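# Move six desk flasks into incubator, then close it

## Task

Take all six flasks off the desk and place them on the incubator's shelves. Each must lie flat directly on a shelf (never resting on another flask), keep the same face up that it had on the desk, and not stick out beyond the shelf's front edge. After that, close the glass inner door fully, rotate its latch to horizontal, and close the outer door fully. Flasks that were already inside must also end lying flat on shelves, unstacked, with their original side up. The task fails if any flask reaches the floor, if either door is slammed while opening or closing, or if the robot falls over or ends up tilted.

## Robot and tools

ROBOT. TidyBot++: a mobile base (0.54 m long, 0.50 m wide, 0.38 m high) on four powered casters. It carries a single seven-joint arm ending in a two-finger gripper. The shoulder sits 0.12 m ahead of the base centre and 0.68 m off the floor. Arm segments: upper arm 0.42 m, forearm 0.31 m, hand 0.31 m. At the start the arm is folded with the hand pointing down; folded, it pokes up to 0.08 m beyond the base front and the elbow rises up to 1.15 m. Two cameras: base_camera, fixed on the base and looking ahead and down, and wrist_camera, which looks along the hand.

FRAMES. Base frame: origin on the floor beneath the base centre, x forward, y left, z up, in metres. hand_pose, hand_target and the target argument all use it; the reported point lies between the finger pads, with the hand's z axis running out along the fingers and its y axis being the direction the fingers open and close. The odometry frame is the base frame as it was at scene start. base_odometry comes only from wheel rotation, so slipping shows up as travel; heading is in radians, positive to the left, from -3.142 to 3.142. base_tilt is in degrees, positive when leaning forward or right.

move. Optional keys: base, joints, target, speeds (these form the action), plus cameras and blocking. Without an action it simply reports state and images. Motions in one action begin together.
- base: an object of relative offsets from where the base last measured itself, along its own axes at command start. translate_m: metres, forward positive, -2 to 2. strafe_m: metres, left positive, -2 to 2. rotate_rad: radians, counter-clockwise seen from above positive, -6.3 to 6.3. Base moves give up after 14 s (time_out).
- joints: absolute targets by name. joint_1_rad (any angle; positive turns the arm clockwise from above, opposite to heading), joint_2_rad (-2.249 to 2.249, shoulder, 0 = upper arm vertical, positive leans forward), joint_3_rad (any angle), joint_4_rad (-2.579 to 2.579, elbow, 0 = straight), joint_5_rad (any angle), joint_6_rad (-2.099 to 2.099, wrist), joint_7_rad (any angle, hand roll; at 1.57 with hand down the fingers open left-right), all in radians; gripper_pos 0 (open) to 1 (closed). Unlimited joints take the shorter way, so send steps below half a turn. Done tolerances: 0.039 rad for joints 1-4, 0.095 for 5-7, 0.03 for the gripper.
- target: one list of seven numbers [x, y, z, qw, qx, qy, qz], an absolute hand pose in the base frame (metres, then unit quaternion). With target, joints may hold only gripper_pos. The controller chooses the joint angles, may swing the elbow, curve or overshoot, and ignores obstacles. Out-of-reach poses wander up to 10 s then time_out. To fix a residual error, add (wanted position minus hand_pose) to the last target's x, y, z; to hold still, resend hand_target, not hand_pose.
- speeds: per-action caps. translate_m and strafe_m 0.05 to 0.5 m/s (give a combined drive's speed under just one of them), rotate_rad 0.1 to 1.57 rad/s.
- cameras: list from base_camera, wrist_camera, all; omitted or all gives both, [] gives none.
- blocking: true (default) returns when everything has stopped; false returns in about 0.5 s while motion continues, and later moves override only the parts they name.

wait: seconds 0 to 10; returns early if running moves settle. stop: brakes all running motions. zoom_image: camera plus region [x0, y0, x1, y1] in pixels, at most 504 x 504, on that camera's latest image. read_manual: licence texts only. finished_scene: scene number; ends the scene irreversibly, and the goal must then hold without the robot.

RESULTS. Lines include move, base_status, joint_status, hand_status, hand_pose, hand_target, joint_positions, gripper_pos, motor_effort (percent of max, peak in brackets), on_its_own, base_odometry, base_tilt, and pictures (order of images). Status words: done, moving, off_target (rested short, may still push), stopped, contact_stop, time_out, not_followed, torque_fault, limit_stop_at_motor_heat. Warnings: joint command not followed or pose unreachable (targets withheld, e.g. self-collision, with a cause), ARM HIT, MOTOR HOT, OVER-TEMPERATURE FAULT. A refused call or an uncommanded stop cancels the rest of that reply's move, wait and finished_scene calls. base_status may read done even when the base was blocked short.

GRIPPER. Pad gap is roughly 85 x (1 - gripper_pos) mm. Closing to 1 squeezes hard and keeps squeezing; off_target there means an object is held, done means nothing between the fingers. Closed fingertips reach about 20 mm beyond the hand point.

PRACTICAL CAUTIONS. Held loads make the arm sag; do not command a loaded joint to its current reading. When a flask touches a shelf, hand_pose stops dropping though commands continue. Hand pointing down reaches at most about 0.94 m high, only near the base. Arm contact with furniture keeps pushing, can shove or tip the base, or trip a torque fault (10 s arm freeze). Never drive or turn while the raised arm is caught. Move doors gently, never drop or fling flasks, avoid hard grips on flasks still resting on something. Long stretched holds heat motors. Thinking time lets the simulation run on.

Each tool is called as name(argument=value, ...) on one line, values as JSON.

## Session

move()

Scene clock: 0.00 s.
base_odometry: x=+0.000 y=+0.000 heading=+0.000
base_tilt: forward=+0.1 right=+0.7
base_status: not commanded
joint_positions: joint_1_rad=+0.011 joint_2_rad=-0.362 joint_3_rad=+3.187 joint_4_rad=-2.528 joint_5_rad=-0.001 joint_6_rad=-0.863 joint_7_rad=+1.577 gripper_pos=+0.000
joint_status: not commanded
motor_effort: joint_1_rad=+0 joint_2_rad=+0 joint_3_rad=+1 joint_4_rad=+14 joint_5_rad=+1 joint_6_rad=+3 joint_7_rad=+0
hand_pose: x=+0.2660 y=-0.0047 z=+0.5900 quat_wxyz=(-0.007, +0.998, -0.024, +0.057) (m; base frame)
hand_target: x=+0.2659 y=-0.0047 z=+0.5900 quat_wxyz=(-0.007, +0.998, -0.024, +0.057) (m; base frame)
hand_status: not commanded
pictures: base_camera, wrist_camera
camera_calibration:
wrist_camera: T_world_to_cam=[[-0.0104481, -0.999531, -0.0287892, 0.018446], [-0.987904, 0.0147726, -0.154361, 0.415026], [0.154714, 0.0268282, -0.987595, 0.672021], [0, 0, 0, 1]] pos_world=[0.306228, -0.00572279, 0.72828]

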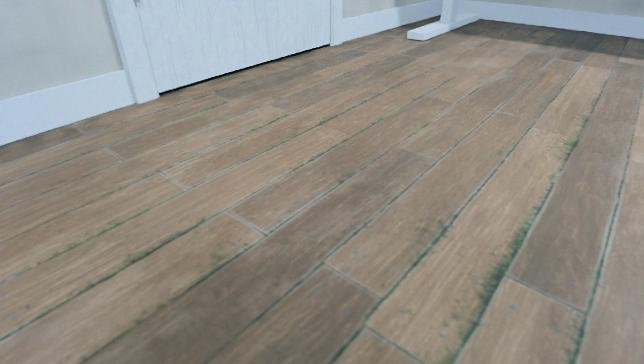

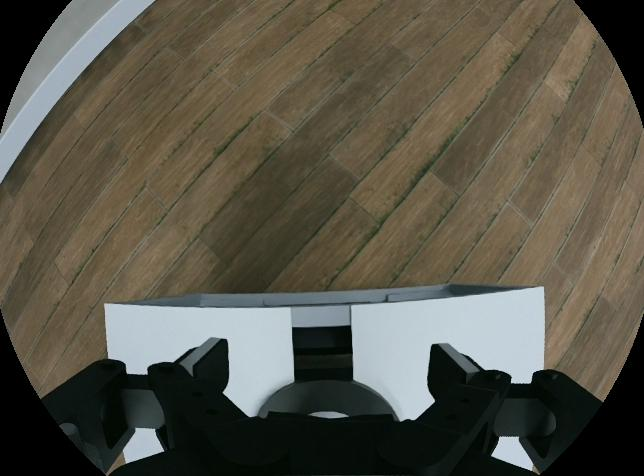

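move(joints={"joint_1_rad": 0.0, "joint_2_rad": -0.3, "joint_3_rad": 3.14, "joint_4_rad": -2.0, "joint_5_rad": 0.0, "joint_6_rad": 0.0, "joint_7_rad": 1.57, "gripper_pos": 0.2})

Scene clock: 4.07 s.
move: done
base_odometry: x=+0.000 y=+0.000 heading=+0.000
base_tilt: forward=+0.1 right=+0.7
base_status: not commanded
joint_positions: joint_1_rad=+0.011 joint_2_rad=-0.310 joint_3_rad=+3.153 joint_4_rad=-2.007 joint_5_rad=-0.001 joint_6_rad=-0.052 joint_7_rad=+1.577 gripper_pos=+0.200
joint_status: all done
motor_effort: joint_1_rad=+0(1) joint_2_rad=-10(10) joint_3_rad=+1(2) joint_4_rad=+22(23) joint_5_rad=+1(2) joint_6_rad=+10(10) joint_7_rad=+1(2)
hand_pose: x=+0.6089 y=-0.0102 z=+0.9882 quat_wxyz=(+0.007, +0.767, -0.007, +0.642) (m; base frame)
hand_target: x=+0.6151 y=+0.0023 z=+1.0032 quat_wxyz=(-0.001, +0.751, +0.000, +0.660) (m; base frame)
hand_status: not commanded
pictures: base_camera, wrist_camera
camera_calibration:
wrist_camera: T_world_to_cam=[[0.00228095, -0.999437, 0.0334702, -0.0411837], [-0.136342, -0.0334685, -0.990096, 1.12215], [0.990659, -0.00230502, -0.136341, -0.338139], [0, 0, 0, 1]] pos_world=[0.48807, -0.00438328, 1.06631]

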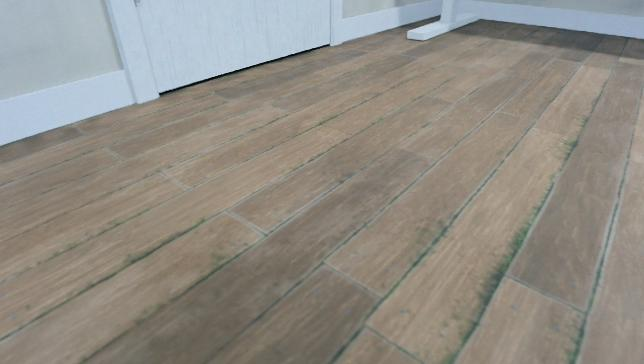

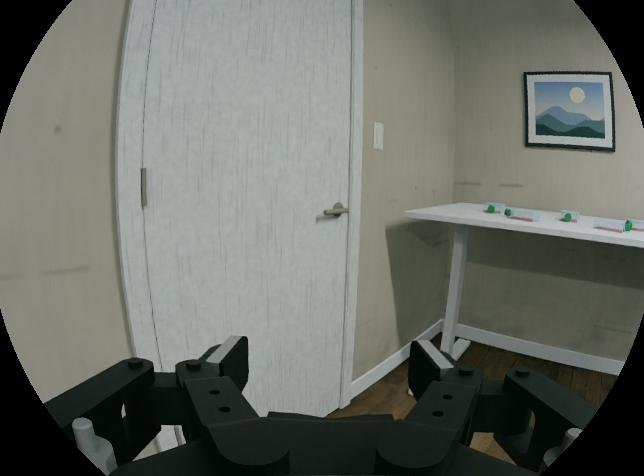

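move(base={"rotate_rad": -0.7})

zoom_image(camera="wrist_camera", region=[100, 150, 560, 350])

Scene clock: 6.30 s.
move: done
base_odometry: x=+0.000 y=+0.000 heading=-0.699
base_tilt: forward=+0.1 right=+0.7
base_status: done
joint_positions: joint_1_rad=+0.007 joint_2_rad=-0.306 joint_3_rad=+3.146 joint_4_rad=-2.007 joint_5_rad=-0.001 joint_6_rad=-0.049 joint_7_rad=+1.577 gripper_pos=+0.200
joint_status: not commanded
motor_effort: joint_1_rad=+0(2) joint_2_rad=-10(11) joint_3_rad=+1(3) joint_4_rad=+22(23) joint_5_rad=+1(1) joint_6_rad=+10(10) joint_7_rad=+1(1)
hand_pose: x=+0.6104 y=-0.0047 z=+0.9868 quat_wxyz=(+0.005, +0.768, -0.003, +0.641) (m; base frame)
hand_target: x=+0.6151 y=+0.0023 z=+1.0032 quat_wxyz=(-0.001, +0.751, +0.000, +0.660) (m; base frame)
hand_status: not commanded
pictures: base_camera, wrist_camera
camera_calibration:
wrist_camera: T_world_to_cam=[[0.0123978, -0.999297, 0.0353821, -0.04374], [-0.137692, -0.0367539, -0.989793, 1.12167], [0.990397, 0.00739944, -0.138051, -0.338016], [0, 0, 0, 1]] pos_world=[0.489758, 0.0000177271, 1.06511]

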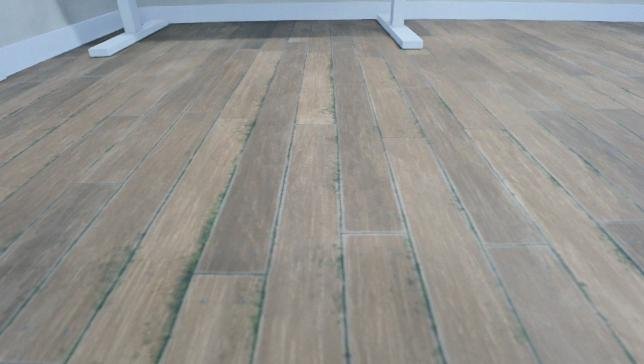

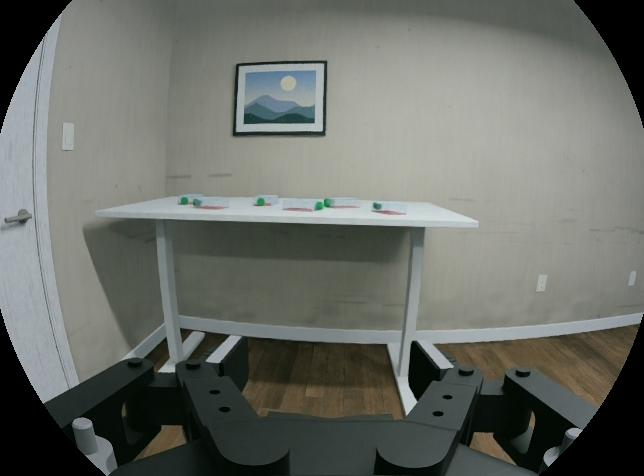

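Scaled by 1.096.

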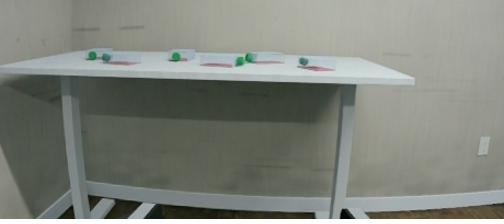

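zoom_image(camera="wrist_camera", region=[90, 170, 300, 250])

zoom_image(camera="wrist_camera", region=[270, 170, 480, 250])

move(base={"rotate_rad": -1.2})

Scaled by 2.400.

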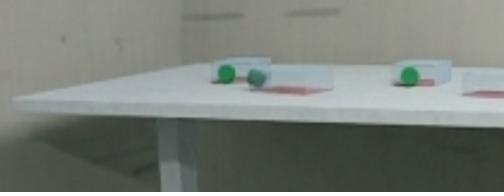

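Scaled by 2.400.

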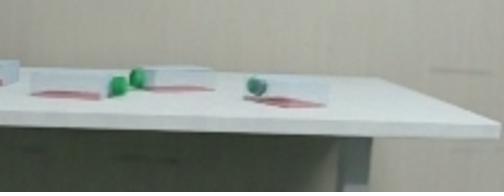

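Scene clock: 9.20 s.
move: done
base_odometry: x=+0.000 y=+0.000 heading=-1.898
base_tilt: forward=+0.1 right=+0.7
base_status: done
joint_positions: joint_1_rad=+0.005 joint_2_rad=-0.303 joint_3_rad=+3.145 joint_4_rad=-2.007 joint_5_rad=-0.001 joint_6_rad=-0.049 joint_7_rad=+1.577 gripper_pos=+0.200
joint_status: not commanded
motor_effort: joint_1_rad=+1(2) joint_2_rad=-9(12) joint_3_rad=+1(3) joint_4_rad=+22(22) joint_5_rad=+1(1) joint_6_rad=+10(10) joint_7_rad=+1(1)
hand_pose: x=+0.6114 y=-0.0029 z=+0.9854 quat_wxyz=(+0.004, +0.768, -0.002, +0.640) (m; base frame)
hand_target: x=+0.6151 y=+0.0023 z=+1.0032 quat_wxyz=(-0.001, +0.751, +0.000, +0.660) (m; base frame)
hand_status: not commanded
pictures: base_camera, wrist_camera
camera_calibration:
wrist_camera: T_world_to_cam=[[0.0158723, -0.999237, 0.0356735, -0.0443347], [-0.140262, -0.0375503, -0.989402, 1.12173], [0.989987, 0.0107005, -0.140751, -0.336182], [0, 0, 0, 1]] pos_world=[0.490856, 0.00141782, 1.06411]

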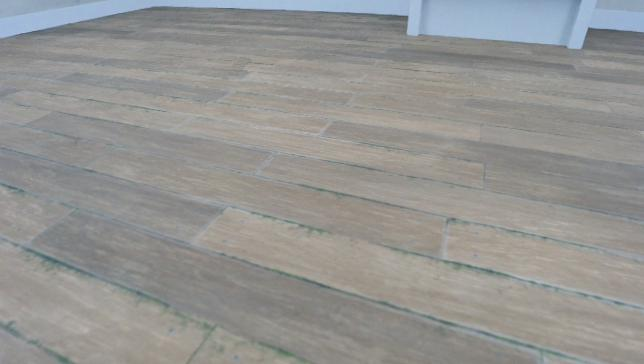

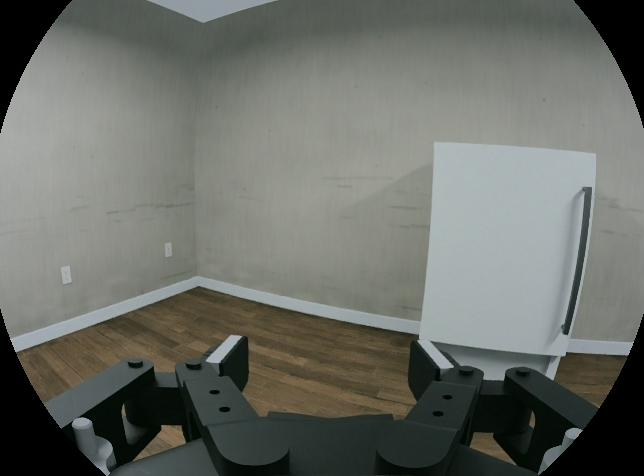

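zoom_image(camera="wrist_camera", region=[400, 120, 640, 400])

move(base={"rotate_rad": -0.35})

zoom_image(camera="wrist_camera", region=[250, 100, 520, 400])

Scaled by 1.800.

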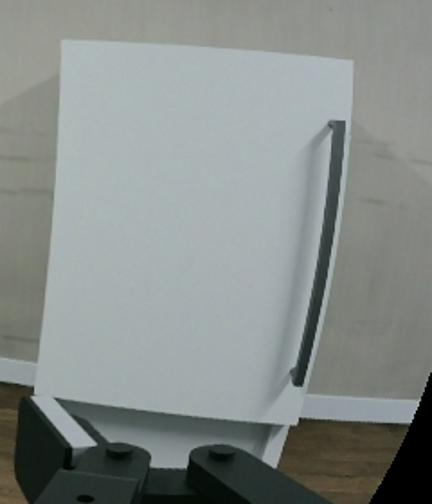

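Scene clock: 12.57 s.
move: done
base_odometry: x=+0.000 y=+0.000 heading=-2.248
base_tilt: forward=+0.1 right=+0.7
base_status: done
joint_positions: joint_1_rad=+0.003 joint_2_rad=-0.303 joint_3_rad=+3.145 joint_4_rad=-2.007 joint_5_rad=-0.001 joint_6_rad=-0.049 joint_7_rad=+1.577 gripper_pos=+0.200
joint_status: not commanded
motor_effort: joint_1_rad=+0(2) joint_2_rad=-10(11) joint_3_rad=+1(3) joint_4_rad=+22(22) joint_5_rad=+1(1) joint_6_rad=+10(10) joint_7_rad=+0(1)
hand_pose: x=+0.6114 y=-0.0023 z=+0.9854 quat_wxyz=(+0.003, +0.768, -0.001, +0.640) (m; base frame)
hand_target: x=+0.6151 y=+0.0023 z=+1.0032 quat_wxyz=(-0.001, +0.751, +0.000, +0.660) (m; base frame)
hand_status: not commanded
pictures: base_camera, wrist_camera
camera_calibration:
wrist_camera: T_world_to_cam=[[0.0171972, -0.999211, 0.0357877, -0.0446069], [-0.14011, -0.0378481, -0.989412, 1.12169], [0.989987, 0.0120009, -0.140651, -0.336294], [0, 0, 0, 1]] pos_world=[0.490854, 0.00191784, 1.06411]

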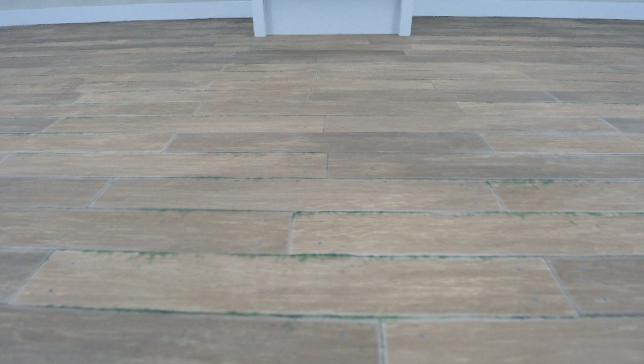

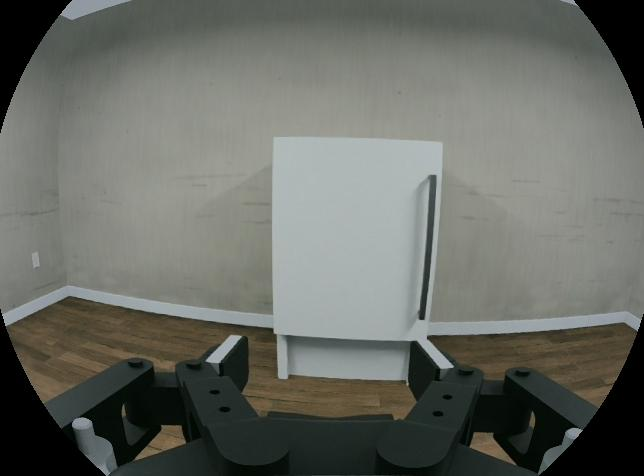

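Scaled by 1.680.

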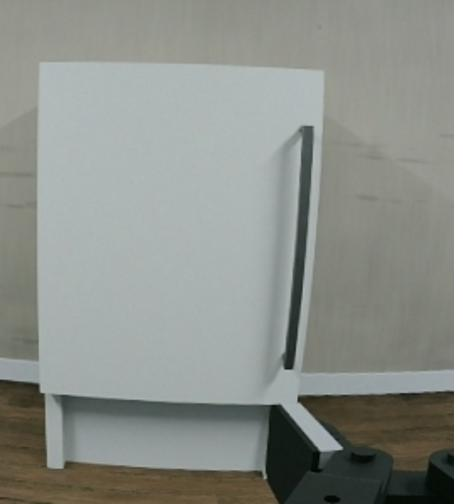

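move(base={"translate_m": 0.883, "strafe_m": -0.436, "rotate_rad": -0.04}, joints={"joint_1_rad": 0.0, "joint_2_rad": 0.43, "joint_3_rad": 3.14, "joint_4_rad": -2.55, "joint_5_rad": 0.0, "joint_6_rad": 1.44, "joint_7_rad": 1.55, "gripper_pos": 0.2})

zoom_image(camera="wrist_camera", region=[200, 0, 460, 420])

Scene clock: 28.33 s.
move: done
base_odometry: x=-0.893 y=-0.415 heading=-2.288
base_tilt: forward=+0.1 right=+0.7
base_status: done
joint_positions: joint_1_rad=+0.003 joint_2_rad=+0.435 joint_3_rad=+3.141 joint_4_rad=-2.539 joint_5_rad=-0.001 joint_6_rad=+1.391 joint_7_rad=+1.577 gripper_pos=+0.200
joint_status: all done
motor_effort: joint_1_rad=+0(3) joint_2_rad=-23(25) joint_3_rad=+1(4) joint_4_rad=+8(23) joint_5_rad=+1(1) joint_6_rad=+10(11) joint_7_rad=+1(2)
hand_pose: x=+0.6601 y=+0.0000 z=+0.7498 quat_wxyz=(+0.003, +0.711, +0.001, +0.703) (m; base frame)
hand_target: x=+0.6561 y=+0.0021 z=+0.7636 quat_wxyz=(-0.008, +0.696, -0.007, +0.718) (m; base frame)
hand_status: not commanded
pictures: base_camera, wrist_camera
camera_calibration:
wrist_camera: T_world_to_cam=[[0.0144262, -0.99906, 0.0408766, -0.0367873], [0.0292691, -0.0404414, -0.998753, 0.790682], [0.999467, 0.0156046, 0.0286582, -0.550836], [0, 0, 0, 1]] pos_world=[0.527931, 0.0038191, 0.806986]

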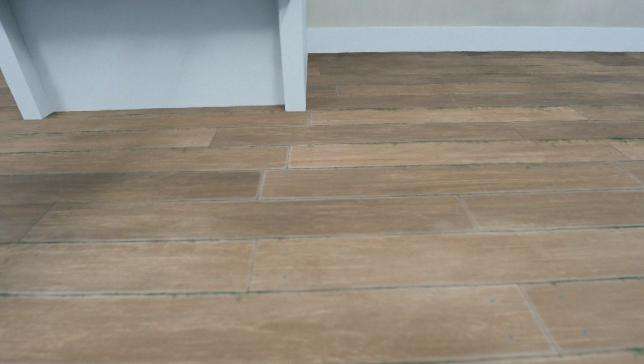

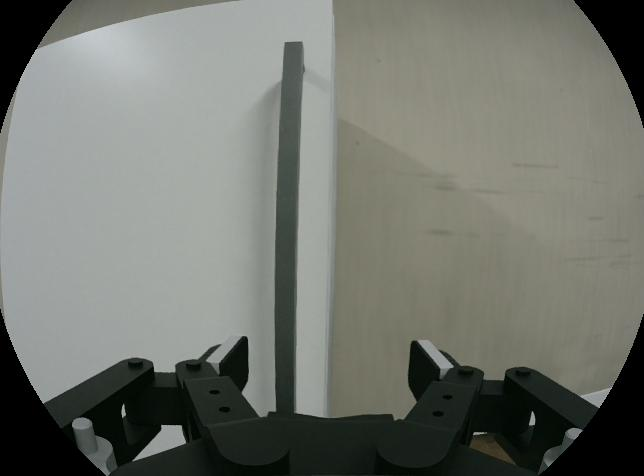

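Scaled by 1.200.

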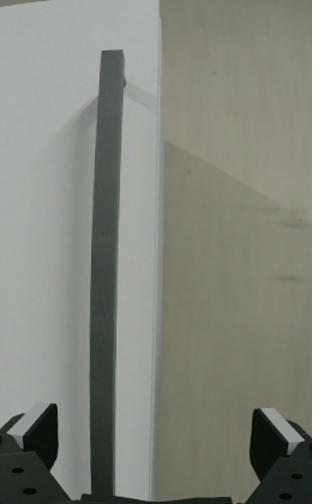

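move(base={"translate_m": 0.2, "strafe_m": 0.062}, speeds={"translate_m": 0.25}, joints={"gripper_pos": 0.1}, cameras=["wrist_camera"])

Scene clock: 32.17 s.
move: done
base_odometry: x=-0.978 y=-0.607 heading=-2.288
base_tilt: forward=+0.1 right=+0.6
base_status: done
joint_positions: joint_1_rad=+0.003 joint_2_rad=+0.437 joint_3_rad=+3.141 joint_4_rad=-2.543 joint_5_rad=-0.001 joint_6_rad=+1.393 joint_7_rad=+1.577 gripper_pos=+0.100
joint_status: all done
motor_effort: joint_1_rad=+0(3) joint_2_rad=-23(24) joint_3_rad=+0(1) joint_4_rad=+8(9) joint_5_rad=+1(2) joint_6_rad=+10(10) joint_7_rad=+0(2)
hand_pose: x=+0.6587 y=+0.0000 z=+0.7478 quat_wxyz=(+0.003, +0.713, +0.001, +0.701) (m; base frame)
hand_target: x=+0.6561 y=+0.0021 z=+0.7636 quat_wxyz=(-0.008, +0.696, -0.007, +0.718) (m; base frame)
hand_status: not commanded
pictures: wrist_camera
camera_calibration:
wrist_camera: T_world_to_cam=[[0.0145897, -0.99906, 0.0408186, -0.0366512], [0.0252721, -0.0404414, -0.998862, 0.791412], [0.999574, 0.0156046, 0.0246583, -0.546632], [0, 0, 0, 1]] pos_world=[0.526933, 0.0039191, 0.805487]

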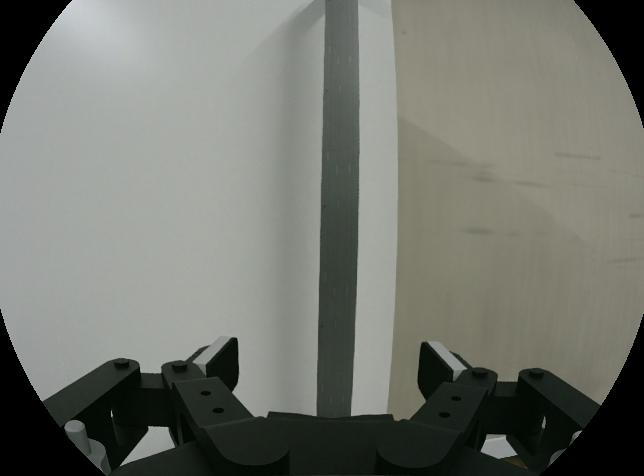

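move(base={"translate_m": 0.14, "strafe_m": -0.006}, speeds={"translate_m": 0.1}, cameras=["wrist_camera"])

Scene clock: 34.93 s.
move: done
base_odometry: x=-1.075 y=-0.709 heading=-2.288
base_tilt: forward=+0.1 right=+0.7
base_status: done
joint_positions: joint_1_rad=+0.003 joint_2_rad=+0.438 joint_3_rad=+3.141 joint_4_rad=-2.546 joint_5_rad=-0.001 joint_6_rad=+1.394 joint_7_rad=+1.577 gripper_pos=+0.100
joint_status: not commanded
motor_effort: joint_1_rad=+0(2) joint_2_rad=-22(24) joint_3_rad=+0(1) joint_4_rad=+8(10) joint_5_rad=+1(1) joint_6_rad=+10(10) joint_7_rad=+1(1)
hand_pose: x=+0.6581 y=+0.0000 z=+0.7462 quat_wxyz=(+0.003, +0.714, +0.001, +0.700) (m; base frame)
hand_target: x=+0.6561 y=+0.0021 z=+0.7636 quat_wxyz=(-0.008, +0.696, -0.007, +0.718) (m; base frame)
hand_status: not commanded
pictures: wrist_camera
camera_calibration:
wrist_camera: T_world_to_cam=[[0.0147404, -0.99906, 0.0407637, -0.0366302], [0.0215744, -0.0404408, -0.998949, 0.792243], [0.999659, 0.0156043, 0.020958, -0.543173], [0, 0, 0, 1]] pos_world=[0.526436, 0.0039191, 0.804287]

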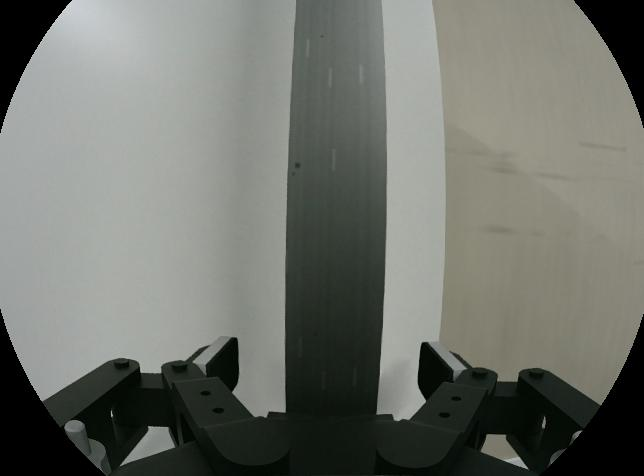

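move(joints={"gripper_pos": 0.55}, cameras=[])

move(joints={"gripper_pos": 0.64}, cameras=["wrist_camera"])

Scene clock: 38.17 s.
move: done
base_odometry: x=-1.075 y=-0.709 heading=-2.288
base_tilt: forward=+0.1 right=+0.7
base_status: not commanded
joint_positions: joint_1_rad=+0.003 joint_2_rad=+0.438 joint_3_rad=+3.141 joint_4_rad=-2.546 joint_5_rad=-0.001 joint_6_rad=+1.394 joint_7_rad=+1.577 gripper_pos=+0.550
joint_status: all done
motor_effort: joint_1_rad=+1(1) joint_2_rad=-23(23) joint_3_rad=+1(1) joint_4_rad=+8(8) joint_5_rad=+0(1) joint_6_rad=+10(10) joint_7_rad=+1(1)
hand_pose: x=+0.6581 y=+0.0000 z=+0.7462 quat_wxyz=(+0.003, +0.714, +0.001, +0.700) (m; base frame)
hand_target: x=+0.6561 y=+0.0021 z=+0.7636 quat_wxyz=(-0.008, +0.696, -0.007, +0.718) (m; base frame)
hand_status: not commanded
pictures: none
No camera images: "cameras" was empty.

Scene clock: 38.67 s.
move: done
base_odometry: x=-1.075 y=-0.709 heading=-2.288
base_tilt: forward=+0.2 right=+0.7
base_status: not commanded
joint_positions: joint_1_rad=+0.003 joint_2_rad=+0.438 joint_3_rad=+3.141 joint_4_rad=-2.546 joint_5_rad=-0.001 joint_6_rad=+1.394 joint_7_rad=+1.577 gripper_pos=+0.640
joint_status: all done
motor_effort: joint_1_rad=+0(1) joint_2_rad=-22(23) joint_3_rad=+0(1) joint_4_rad=+8(8) joint_5_rad=+1(1) joint_6_rad=+10(10) joint_7_rad=+0(1)
hand_pose: x=+0.6581 y=+0.0000 z=+0.7462 quat_wxyz=(+0.003, +0.714, +0.001, +0.700) (m; base frame)
hand_target: x=+0.6561 y=+0.0021 z=+0.7636 quat_wxyz=(-0.008, +0.696, -0.007, +0.718) (m; base frame)
hand_status: not commanded
pictures: wrist_camera
camera_calibration:
wrist_camera: T_world_to_cam=[[0.0147403, -0.99906, 0.040765, -0.0366312], [0.0215744, -0.0404422, -0.998949, 0.792243], [0.999659, 0.0156043, 0.020958, -0.543173], [0, 0, 0, 1]] pos_world=[0.526436, 0.0039191, 0.804287]

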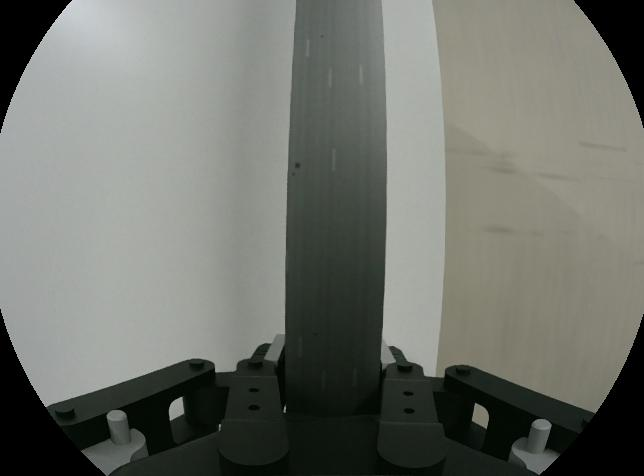

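move(joints={"gripper_pos": 0.74}, cameras=[])

move(base={"translate_m": -0.0356, "strafe_m": 0.0364, "rotate_rad": -0.05}, speeds={"translate_m": 0.06, "rotate_rad": 0.1}, cameras=["wrist_camera"])

Scene clock: 41.27 s.
move: off_target
base_odometry: x=-1.075 y=-0.709 heading=-2.288
base_tilt: forward=+0.1 right=+0.7
base_status: not commanded
joint_positions: joint_1_rad=+0.002 joint_2_rad=+0.438 joint_3_rad=+3.143 joint_4_rad=-2.546 joint_5_rad=+0.000 joint_6_rad=+1.394 joint_7_rad=+1.589 gripper_pos=+0.697
joint_status: gripper_pos off_target (ended at +0.697, target +0.740)
motor_effort: joint_1_rad=-1(3) joint_2_rad=-23(23) joint_3_rad=-1(2) joint_4_rad=+9(10) joint_5_rad=+0(3) joint_6_rad=+10(11) joint_7_rad=-3(12)
hand_pose: x=+0.6581 y=-0.0005 z=+0.7462 quat_wxyz=(+0.008, +0.714, +0.005, +0.700) (m; base frame)
hand_target: x=+0.6561 y=+0.0021 z=+0.7636 quat_wxyz=(-0.008, +0.696, -0.007, +0.718) (m; base frame)
hand_status: not commanded
pictures: none
No camera images: "cameras" was empty.

Scene clock: 42.60 s.
move: done
base_odometry: x=-1.024 y=-0.706 heading=-2.338
base_tilt: forward=+0.1 right=+0.7
base_status: done
joint_positions: joint_1_rad=-0.004 joint_2_rad=+0.442 joint_3_rad=+3.147 joint_4_rad=-2.555 joint_5_rad=+0.003 joint_6_rad=+1.411 joint_7_rad=+1.589 gripper_pos=+0.703
joint_status: not commanded
motor_effort: joint_1_rad=+1(5) joint_2_rad=-24(32) joint_3_rad=+0(3) joint_4_rad=+8(11) joint_5_rad=-1(5) joint_6_rad=+11(14) joint_7_rad=-6(8)
hand_pose: x=+0.6554 y=+0.0016 z=+0.7462 quat_wxyz=(+0.007, +0.713, +0.008, +0.702) (m; base frame)
hand_target: x=+0.6561 y=+0.0021 z=+0.7636 quat_wxyz=(-0.008, +0.696, -0.007, +0.718) (m; base frame)
hand_status: not commanded
pictures: wrist_camera
camera_calibration:
wrist_camera: T_world_to_cam=[[0.01919, -0.998205, 0.0567331, -0.049828], [0.0259632, -0.0562269, -0.99808, 0.788958], [0.999479, 0.0206262, 0.0248376, -0.543338], [0, 0, 0, 1]] pos_world=[0.523527, 0.00582909, 0.803766]

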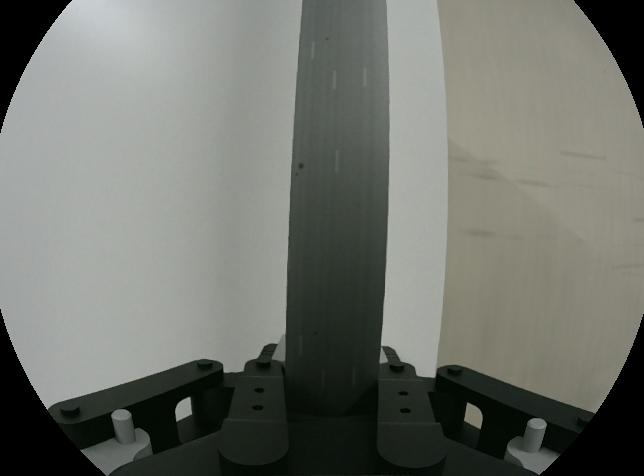

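move(base={"translate_m": -0.101, "strafe_m": 0.114, "rotate_rad": -0.15}, speeds={"translate_m": 0.09, "rotate_rad": 0.1}, cameras=["wrist_camera"])

Scene clock: 46.27 s.
move: done
base_odometry: x=-0.871 y=-0.713 heading=-2.489
base_tilt: forward=+0.1 right=+0.7
base_status: done
joint_positions: joint_1_rad=-0.011 joint_2_rad=+0.444 joint_3_rad=+3.143 joint_4_rad=-2.552 joint_5_rad=+0.005 joint_6_rad=+1.411 joint_7_rad=+1.589 gripper_pos=+0.707
joint_status: not commanded
motor_effort: joint_1_rad=+2(8) joint_2_rad=-23(27) joint_3_rad=+0(3) joint_4_rad=+8(11) joint_5_rad=-2(7) joint_6_rad=+10(13) joint_7_rad=-7(11)
hand_pose: x=+0.6567 y=+0.0081 z=+0.7464 quat_wxyz=(+0.002, +0.712, +0.012, +0.702) (m; base frame)
hand_target: x=+0.6561 y=+0.0021 z=+0.7636 quat_wxyz=(-0.008, +0.696, -0.007, +0.718) (m; base frame)
hand_status: not commanded
pictures: wrist_camera
camera_calibration:
wrist_camera: T_world_to_cam=[[0.0322222, -0.997955, 0.0552085, -0.0508745], [0.0282453, -0.054306, -0.998125, 0.788009], [0.999082, 0.0337212, 0.0264377, -0.545728], [0, 0, 0, 1]] pos_world=[0.524608, 0.0104256, 0.803767]

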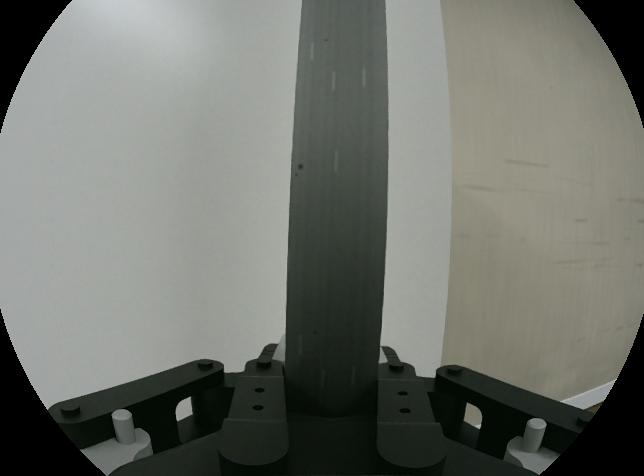

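move(base={"translate_m": -0.13, "strafe_m": 0.16, "rotate_rad": -0.2}, speeds={"translate_m": 0.1, "rotate_rad": 0.1}, cameras=["wrist_camera"])

move(base={"translate_m": -0.1585, "strafe_m": 0.2, "rotate_rad": -0.25}, speeds={"translate_m": 0.12, "rotate_rad": 0.12}, cameras=["wrist_camera"])

Scene clock: 54.80 s.
move: done
base_odometry: x=-0.671 y=-0.761 heading=-2.689
base_tilt: forward=+0.0 right=+0.6
base_status: done
joint_positions: joint_1_rad=-0.017 joint_2_rad=+0.445 joint_3_rad=+3.138 joint_4_rad=-2.551 joint_5_rad=+0.007 joint_6_rad=+1.411 joint_7_rad=+1.589 gripper_pos=+0.712
joint_status: not commanded
motor_effort: joint_1_rad=+2(7) joint_2_rad=-23(27) joint_3_rad=+0(4) joint_4_rad=+8(10) joint_5_rad=-2(6) joint_6_rad=+11(13) joint_7_rad=-5(9)
hand_pose: x=+0.6567 y=+0.0141 z=+0.7464 quat_wxyz=(-0.003, +0.712, +0.016, +0.702) (m; base frame)
hand_target: x=+0.6561 y=+0.0021 z=+0.7636 quat_wxyz=(-0.008, +0.696, -0.007, +0.718) (m; base frame)
hand_status: not commanded
pictures: wrist_camera
camera_calibration:
wrist_camera: T_world_to_cam=[[0.0442524, -0.997601, 0.0532399, -0.0513152], [0.0290113, -0.0519864, -0.998226, 0.787791], [0.998599, 0.0457185, 0.0266411, -0.545941], [0, 0, 0, 1]] pos_world=[0.524592, 0.0147219, 0.80367]

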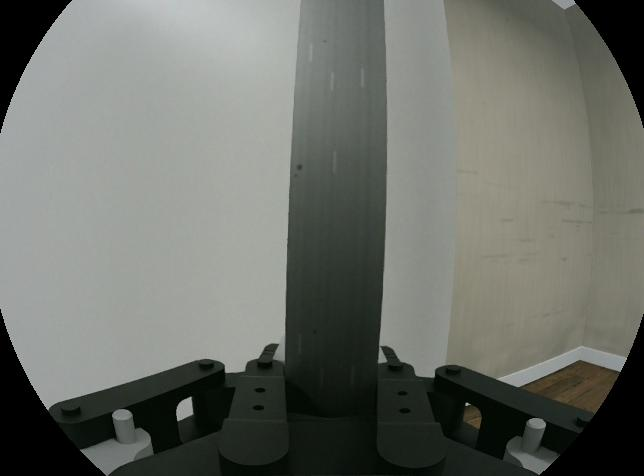

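Scene clock: 57.50 s.
move: done
base_odometry: x=-0.440 y=-0.871 heading=-2.940
base_tilt: forward=+0.1 right=+0.6
base_status: done
joint_positions: joint_1_rad=-0.030 joint_2_rad=+0.452 joint_3_rad=+3.121 joint_4_rad=-2.539 joint_5_rad=+0.003 joint_6_rad=+1.411 joint_7_rad=+1.589 gripper_pos=+0.719
joint_status: not commanded
motor_effort: joint_1_rad=+3(9) joint_2_rad=-26(28) joint_3_rad=+3(6) joint_4_rad=+4(10) joint_5_rad=+2(6) joint_6_rad=+12(14) joint_7_rad=+0(5)
hand_pose: x=+0.6603 y=+0.0283 z=+0.7467 quat_wxyz=(-0.015, +0.710, +0.022, +0.704) (m; base frame)
hand_target: x=+0.6561 y=+0.0021 z=+0.7636 quat_wxyz=(-0.008, +0.696, -0.007, +0.718) (m; base frame)
hand_status: not commanded
pictures: wrist_camera
camera_calibration:
wrist_camera: T_world_to_cam=[[0.0694365, -0.99655, 0.0454664, -0.0481736], [0.0346669, -0.0431385, -0.998467, 0.785025], [0.996984, 0.0709063, 0.0315519, -0.553595], [0, 0, 0, 1]] pos_world=[0.528056, 0.0251107, 0.80348]

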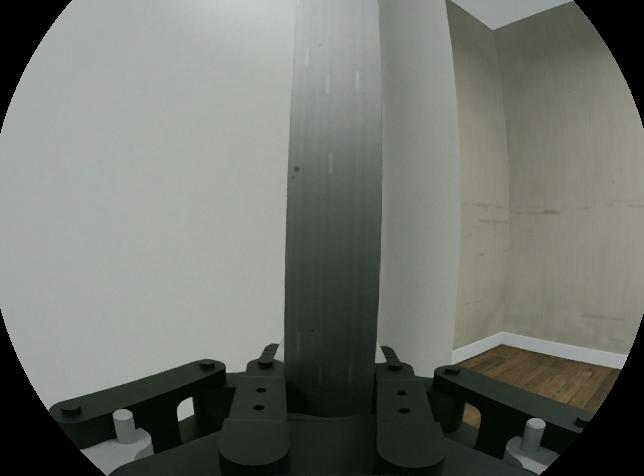

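move(base={"translate_m": -0.133, "strafe_m": 0.262, "rotate_rad": -0.29}, speeds={"translate_m": 0.12, "rotate_rad": 0.12}, cameras=["wrist_camera"])

Scene clock: 65.80 s.
move: done
base_odometry: x=-0.258 y=-1.102 heading=+3.053
base_tilt: forward=+0.1 right=+0.7
base_status: done
joint_positions: joint_1_rad=+0.004 joint_2_rad=+0.444 joint_3_rad=+3.137 joint_4_rad=-2.552 joint_5_rad=+0.003 joint_6_rad=+1.412 joint_7_rad=+1.587 gripper_pos=+0.724
joint_status: not commanded
motor_effort: joint_1_rad=-1(8) joint_2_rad=-23(29) joint_3_rad=+0(6) joint_4_rad=+9(11) joint_5_rad=+1(3) joint_6_rad=+9(14) joint_7_rad=+2(4)
hand_pose: x=+0.6564 y=+0.0024 z=+0.7464 quat_wxyz=(+0.004, +0.712, +0.007, +0.702) (m; base frame)
hand_target: x=+0.6561 y=+0.0021 z=+0.7636 quat_wxyz=(-0.008, +0.696, -0.007, +0.718) (m; base frame)
hand_status: not commanded
pictures: wrist_camera
camera_calibration:
wrist_camera: T_world_to_cam=[[0.0211642, -0.998499, 0.0505171, -0.0456878], [0.0274419, -0.0499292, -0.998376, 0.788378], [0.999399, 0.0225162, 0.026344, -0.545418], [0, 0, 0, 1]] pos_world=[0.524423, 0.00602454, 0.803774]

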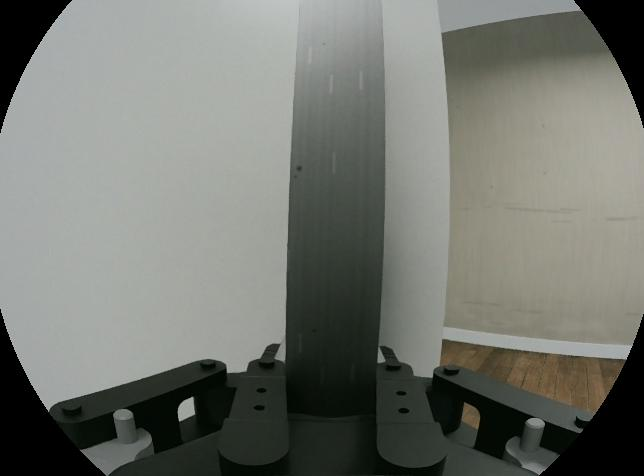

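move(base={"translate_m": -0.144, "strafe_m": 0.2036, "rotate_rad": -0.25}, speeds={"translate_m": 0.12, "rotate_rad": 0.12}, cameras=[])

move(base={"translate_m": -0.144, "strafe_m": 0.2036, "rotate_rad": -0.25}, speeds={"translate_m": 0.12, "rotate_rad": 0.12}, cameras=["wrist_camera"])

Scene clock: 70.27 s.
move: done
base_odometry: x=-0.132 y=-1.317 heading=+2.802
base_tilt: forward=+0.1 right=+0.7
base_status: done
joint_positions: joint_1_rad=-0.007 joint_2_rad=+0.442 joint_3_rad=+3.137 joint_4_rad=-2.555 joint_5_rad=+0.003 joint_6_rad=+1.412 joint_7_rad=+1.587 gripper_pos=+0.724
joint_status: not commanded
motor_effort: joint_1_rad=+1(5) joint_2_rad=-24(27) joint_3_rad=+2(4) joint_4_rad=+7(11) joint_5_rad=+0(3) joint_6_rad=+11(13) joint_7_rad=+1(4)
hand_pose: x=+0.6555 y=+0.0081 z=+0.7464 quat_wxyz=(+0.000, +0.712, +0.010, +0.702) (m; base frame)
hand_target: x=+0.6561 y=+0.0021 z=+0.7636 quat_wxyz=(-0.008, +0.696, -0.007, +0.718) (m; base frame)
hand_status: not commanded
pictures: none
No camera images: "cameras" was empty.

Scene clock: 72.87 s.
move: done
base_odometry: x=-0.064 y=-1.558 heading=+2.551
base_tilt: forward=+0.0 right=+0.6
base_status: done
joint_positions: joint_1_rad=-0.016 joint_2_rad=+0.445 joint_3_rad=+3.134 joint_4_rad=-2.551 joint_5_rad=+0.001 joint_6_rad=+1.412 joint_7_rad=+1.587 gripper_pos=+0.724
joint_status: not commanded
motor_effort: joint_1_rad=+3(6) joint_2_rad=-24(27) joint_3_rad=+1(4) joint_4_rad=+7(10) joint_5_rad=+0(4) joint_6_rad=+12(13) joint_7_rad=-2(3)
hand_pose: x=+0.6567 y=+0.0139 z=+0.7465 quat_wxyz=(-0.004, +0.712, +0.013, +0.702) (m; base frame)
hand_target: x=+0.6561 y=+0.0021 z=+0.7636 quat_wxyz=(-0.008, +0.696, -0.007, +0.718) (m; base frame)
hand_status: not commanded
pictures: wrist_camera
camera_calibration:
wrist_camera: T_world_to_cam=[[0.0414668, -0.997987, 0.0479913, -0.0457381], [0.0293477, -0.0467952, -0.998473, 0.787838], [0.998709, 0.0428119, 0.0273482, -0.546526], [0, 0, 0, 1]] pos_world=[0.524596, 0.0146189, 0.803777]

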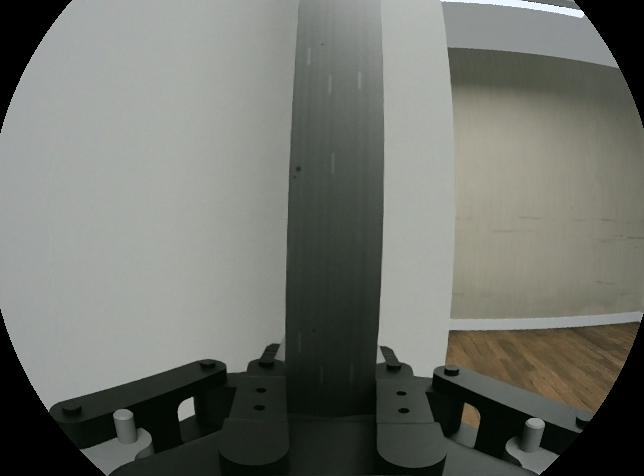

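move(base={"translate_m": -0.1665, "strafe_m": 0.26, "rotate_rad": -0.31}, speeds={"translate_m": 0.11, "rotate_rad": 0.12}, cameras=["wrist_camera"])

Scene clock: 77.23 s.
move: done
base_odometry: x=-0.071 y=-1.866 heading=+2.241
base_tilt: forward=+0.1 right=+0.6
base_status: done
joint_positions: joint_1_rad=-0.020 joint_2_rad=+0.448 joint_3_rad=+3.129 joint_4_rad=-2.547 joint_5_rad=+0.000 joint_6_rad=+1.412 joint_7_rad=+1.587 gripper_pos=+0.725
joint_status: not commanded
motor_effort: joint_1_rad=+3(9) joint_2_rad=-25(27) joint_3_rad=+1(6) joint_4_rad=+6(10) joint_5_rad=+2(7) joint_6_rad=+12(14) joint_7_rad=-2(5)
hand_pose: x=+0.6579 y=+0.0176 z=+0.7466 quat_wxyz=(-0.007, +0.711, +0.015, +0.703) (m; base frame)
hand_target: x=+0.6561 y=+0.0021 z=+0.7636 quat_wxyz=(-0.008, +0.696, -0.007, +0.718) (m; base frame)
hand_status: not commanded
pictures: wrist_camera
camera_calibration:
wrist_camera: T_world_to_cam=[[0.0483495, -0.997773, 0.0459544, -0.0450717], [0.031172, -0.0444784, -0.998524, 0.786876], [0.998344, 0.0497107, 0.0289521, -0.548944], [0, 0, 0, 1]] pos_world=[0.525685, 0.017316, 0.803679]

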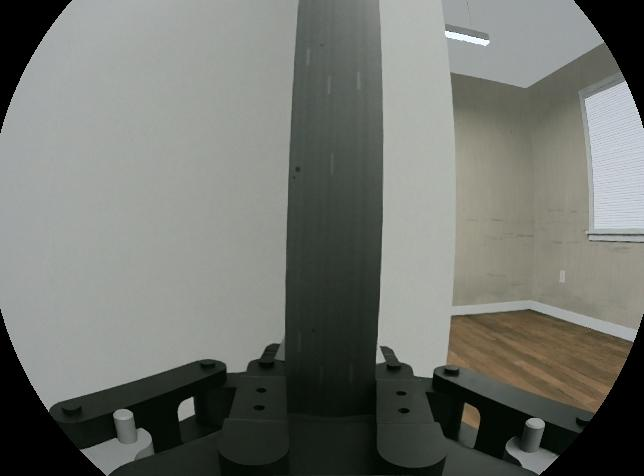

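move(joints={"gripper_pos": 0.35}, cameras=[])

move(base={"translate_m": -0.25}, speeds={"translate_m": 0.25}, cameras=["wrist_camera"])

move(base={"translate_m": 0.367, "strafe_m": -1.05, "rotate_rad": 1.754}, speeds={"strafe_m": 0.4}, joints={"joint_1_rad": 0.0, "joint_3_rad": 3.14, "joint_5_rad": 0.0, "joint_7_rad": 1.55})

Scene clock: 82.77 s.
move: done
base_odometry: x=-0.071 y=-1.866 heading=+2.241
base_tilt: forward=+0.1 right=+0.6
base_status: not commanded
joint_positions: joint_1_rad=-0.011 joint_2_rad=+0.447 joint_3_rad=+3.131 joint_4_rad=-2.548 joint_5_rad=+0.000 joint_6_rad=+1.412 joint_7_rad=+1.587 gripper_pos=+0.350
joint_status: all done
motor_effort: joint_1_rad=-1(2) joint_2_rad=-22(25) joint_3_rad=+0(1) joint_4_rad=+8(8) joint_5_rad=+1(2) joint_6_rad=+10(12) joint_7_rad=+0(1)
hand_pose: x=+0.6579 y=+0.0122 z=+0.7469 quat_wxyz=(-0.003, +0.711, +0.011, +0.703) (m; base frame)
hand_target: x=+0.6561 y=+0.0021 z=+0.7636 quat_wxyz=(-0.008, +0.696, -0.007, +0.718) (m; base frame)
hand_status: not commanded
pictures: none
No camera images: "cameras" was empty.

Scene clock: 84.53 s.
move: done
base_odometry: x=+0.085 y=-2.063 heading=+2.241
base_tilt: forward=+0.1 right=+0.7
base_status: done
joint_positions: joint_1_rad=-0.011 joint_2_rad=+0.444 joint_3_rad=+3.131 joint_4_rad=-2.549 joint_5_rad=+0.000 joint_6_rad=+1.412 joint_7_rad=+1.587 gripper_pos=+0.350
joint_status: not commanded
motor_effort: joint_1_rad=+0(1) joint_2_rad=-22(25) joint_3_rad=+0(1) joint_4_rad=+8(9) joint_5_rad=+1(1) joint_6_rad=+10(11) joint_7_rad=+0(2)
hand_pose: x=+0.6575 y=+0.0121 z=+0.7479 quat_wxyz=(-0.003, +0.710, +0.011, +0.704) (m; base frame)
hand_target: x=+0.6561 y=+0.0021 z=+0.7636 quat_wxyz=(-0.008, +0.696, -0.007, +0.718) (m; base frame)
hand_status: not commanded
pictures: wrist_camera
camera_calibration:
wrist_camera: T_world_to_cam=[[0.0378466, -0.998191, 0.0467253, -0.0443808], [0.032632, -0.0454993, -0.998431, 0.786874], [0.998751, 0.0393119, 0.030851, -0.549882], [0, 0, 0, 1]] pos_world=[0.525198, 0.0131187, 0.804678]

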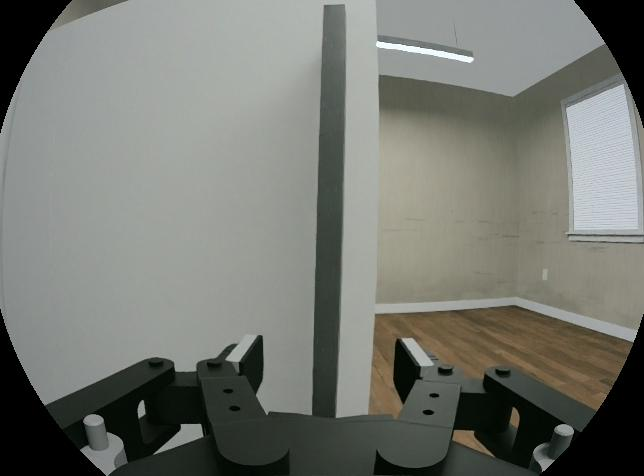

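Scene clock: 88.67 s.
move: done
base_odometry: x=+0.680 y=-1.123 heading=-2.288
base_tilt: forward=+0.1 right=+0.7
base_status: done
joint_positions: joint_1_rad=-0.004 joint_2_rad=+0.443 joint_3_rad=+3.135 joint_4_rad=-2.549 joint_5_rad=+0.000 joint_6_rad=+1.412 joint_7_rad=+1.587 gripper_pos=+0.350
joint_status: all done
motor_effort: joint_1_rad=+0(3) joint_2_rad=-23(24) joint_3_rad=+0(2) joint_4_rad=+8(9) joint_5_rad=+1(2) joint_6_rad=+10(11) joint_7_rad=+1(1)
hand_pose: x=+0.6574 y=+0.0062 z=+0.7484 quat_wxyz=(+0.001, +0.710, +0.008, +0.704) (m; base frame)
hand_target: x=+0.6561 y=+0.0021 z=+0.7636 quat_wxyz=(-0.008, +0.696, -0.007, +0.718) (m; base frame)
hand_status: not commanded
pictures: base_camera, wrist_camera
camera_calibration:
wrist_camera: T_world_to_cam=[[0.0267523, -0.998455, 0.0487063, -0.0443518], [0.0329765, -0.0478158, -0.998312, 0.786826], [0.999098, 0.0283133, 0.0316464, -0.550369], [0, 0, 0, 1]] pos_world=[0.525112, 0.00892216, 0.805075]

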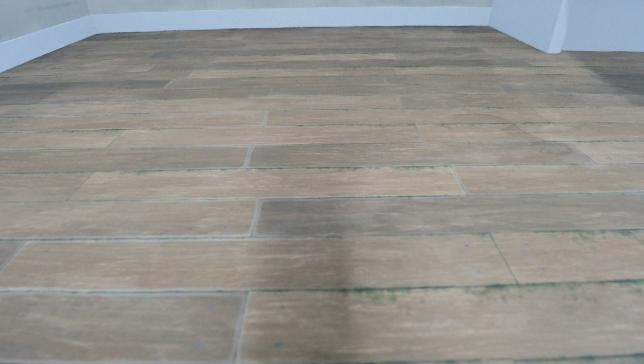

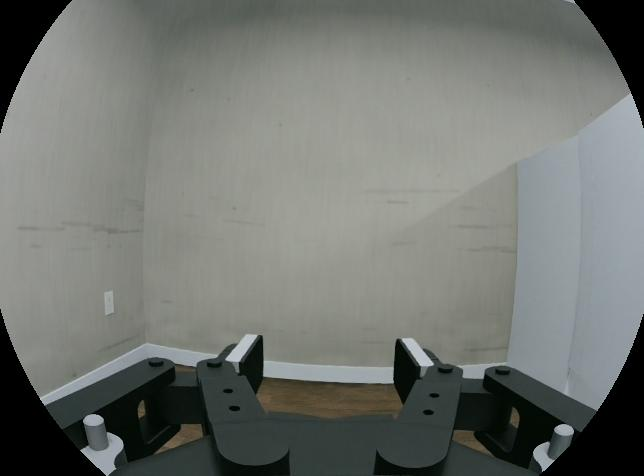

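move(base={"strafe_m": -1.4, "translate_m": 0.0}, speeds={"strafe_m": 0.45})

zoom_image(camera="wrist_camera", region=[200, 80, 500, 400])

Scene clock: 93.73 s.
move: done
base_odometry: x=-0.375 y=-0.203 heading=-2.288
base_tilt: forward=+0.1 right=+0.6
base_status: done
joint_positions: joint_1_rad=+0.001 joint_2_rad=+0.443 joint_3_rad=+3.137 joint_4_rad=-2.549 joint_5_rad=+0.000 joint_6_rad=+1.412 joint_7_rad=+1.587 gripper_pos=+0.350
joint_status: not commanded
motor_effort: joint_1_rad=+0(4) joint_2_rad=-22(23) joint_3_rad=+0(3) joint_4_rad=+8(8) joint_5_rad=+1(2) joint_6_rad=+10(10) joint_7_rad=+1(1)
hand_pose: x=+0.6574 y=+0.0033 z=+0.7484 quat_wxyz=(+0.003, +0.710, +0.006, +0.704) (m; base frame)
hand_target: x=+0.6561 y=+0.0021 z=+0.7636 quat_wxyz=(-0.008, +0.696, -0.007, +0.718) (m; base frame)
hand_status: not commanded
pictures: base_camera, wrist_camera
camera_calibration:
wrist_camera: T_world_to_cam=[[0.0213371, -0.998554, 0.0493402, -0.0442132], [0.0327314, -0.0486273, -0.998281, 0.786829], [0.999236, 0.0229153, 0.0316465, -0.55035], [0, 0, 0, 1]] pos_world=[0.525119, 0.00672359, 0.805074]

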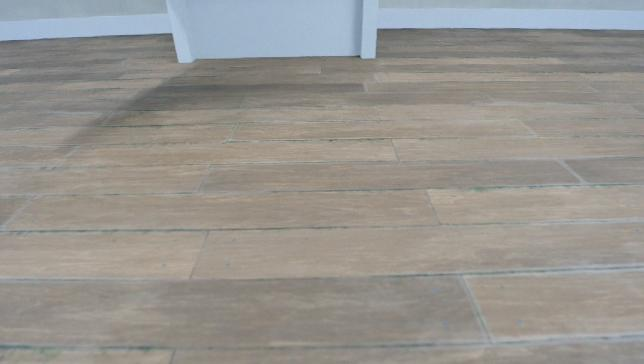

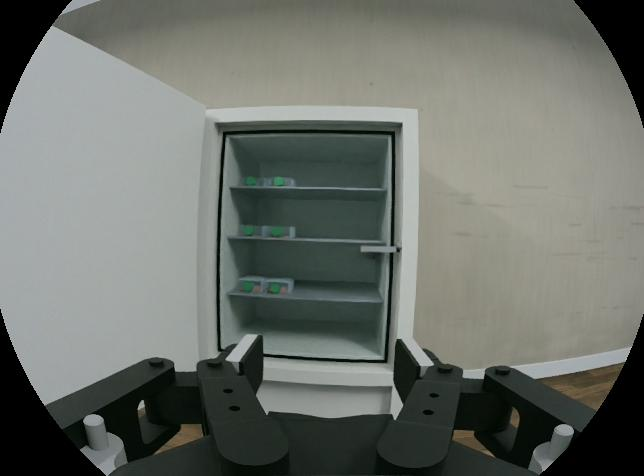

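Scaled by 1.575.

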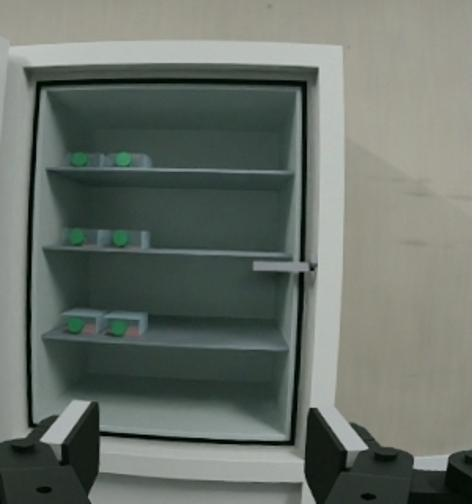

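move(base={"strafe_m": -0.155, "translate_m": 0.72}, speeds={"translate_m": 0.35}, joints={"joint_7_rad": 3.17, "gripper_pos": 0.5, "joint_2_rad": 0.43, "joint_4_rad": -2.55, "joint_6_rad": 1.44}, cameras=["wrist_camera"])

zoom_image(camera="wrist_camera", region=[240, 200, 440, 400])

Scene clock: 99.50 s.
move: done
base_odometry: x=-0.966 y=-0.643 heading=-2.288
base_tilt: forward=+0.1 right=+0.7
base_status: done
joint_positions: joint_1_rad=+0.001 joint_2_rad=+0.442 joint_3_rad=+3.137 joint_4_rad=-2.549 joint_5_rad=+0.000 joint_6_rad=+1.412 joint_7_rad=+3.107 gripper_pos=+0.500
joint_status: all done
motor_effort: joint_1_rad=+0(1) joint_2_rad=-23(24) joint_3_rad=+0(1) joint_4_rad=+8(10) joint_5_rad=+1(1) joint_6_rad=+10(11) joint_7_rad=+1(2)
hand_pose: x=+0.6575 y=+0.0033 z=+0.7488 quat_wxyz=(+0.488, +0.510, +0.494, +0.508) (m; base frame)
hand_target: x=+0.6561 y=+0.0021 z=+0.7636 quat_wxyz=(+0.514, +0.485, +0.499, +0.501) (m; base frame)
hand_status: not commanded
pictures: wrist_camera
camera_calibration:
wrist_camera: T_world_to_cam=[[0.024786, -0.000341607, 0.999693, -0.761363], [0.0453849, -0.998968, -0.00146661, 0.0356703], [0.998662, 0.0454073, -0.0247449, -0.507933], [0, 0, 0, 1]] pos_world=[0.524505, 0.0584373, 0.748612]

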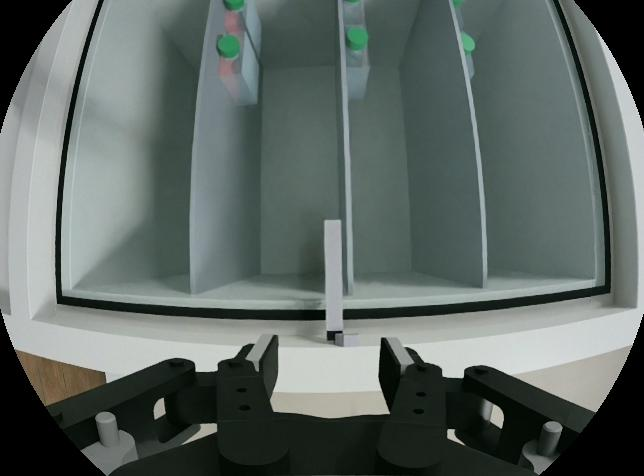

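Scaled by 2.520.

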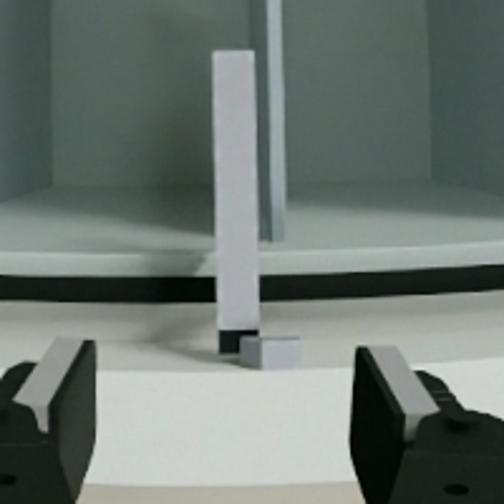

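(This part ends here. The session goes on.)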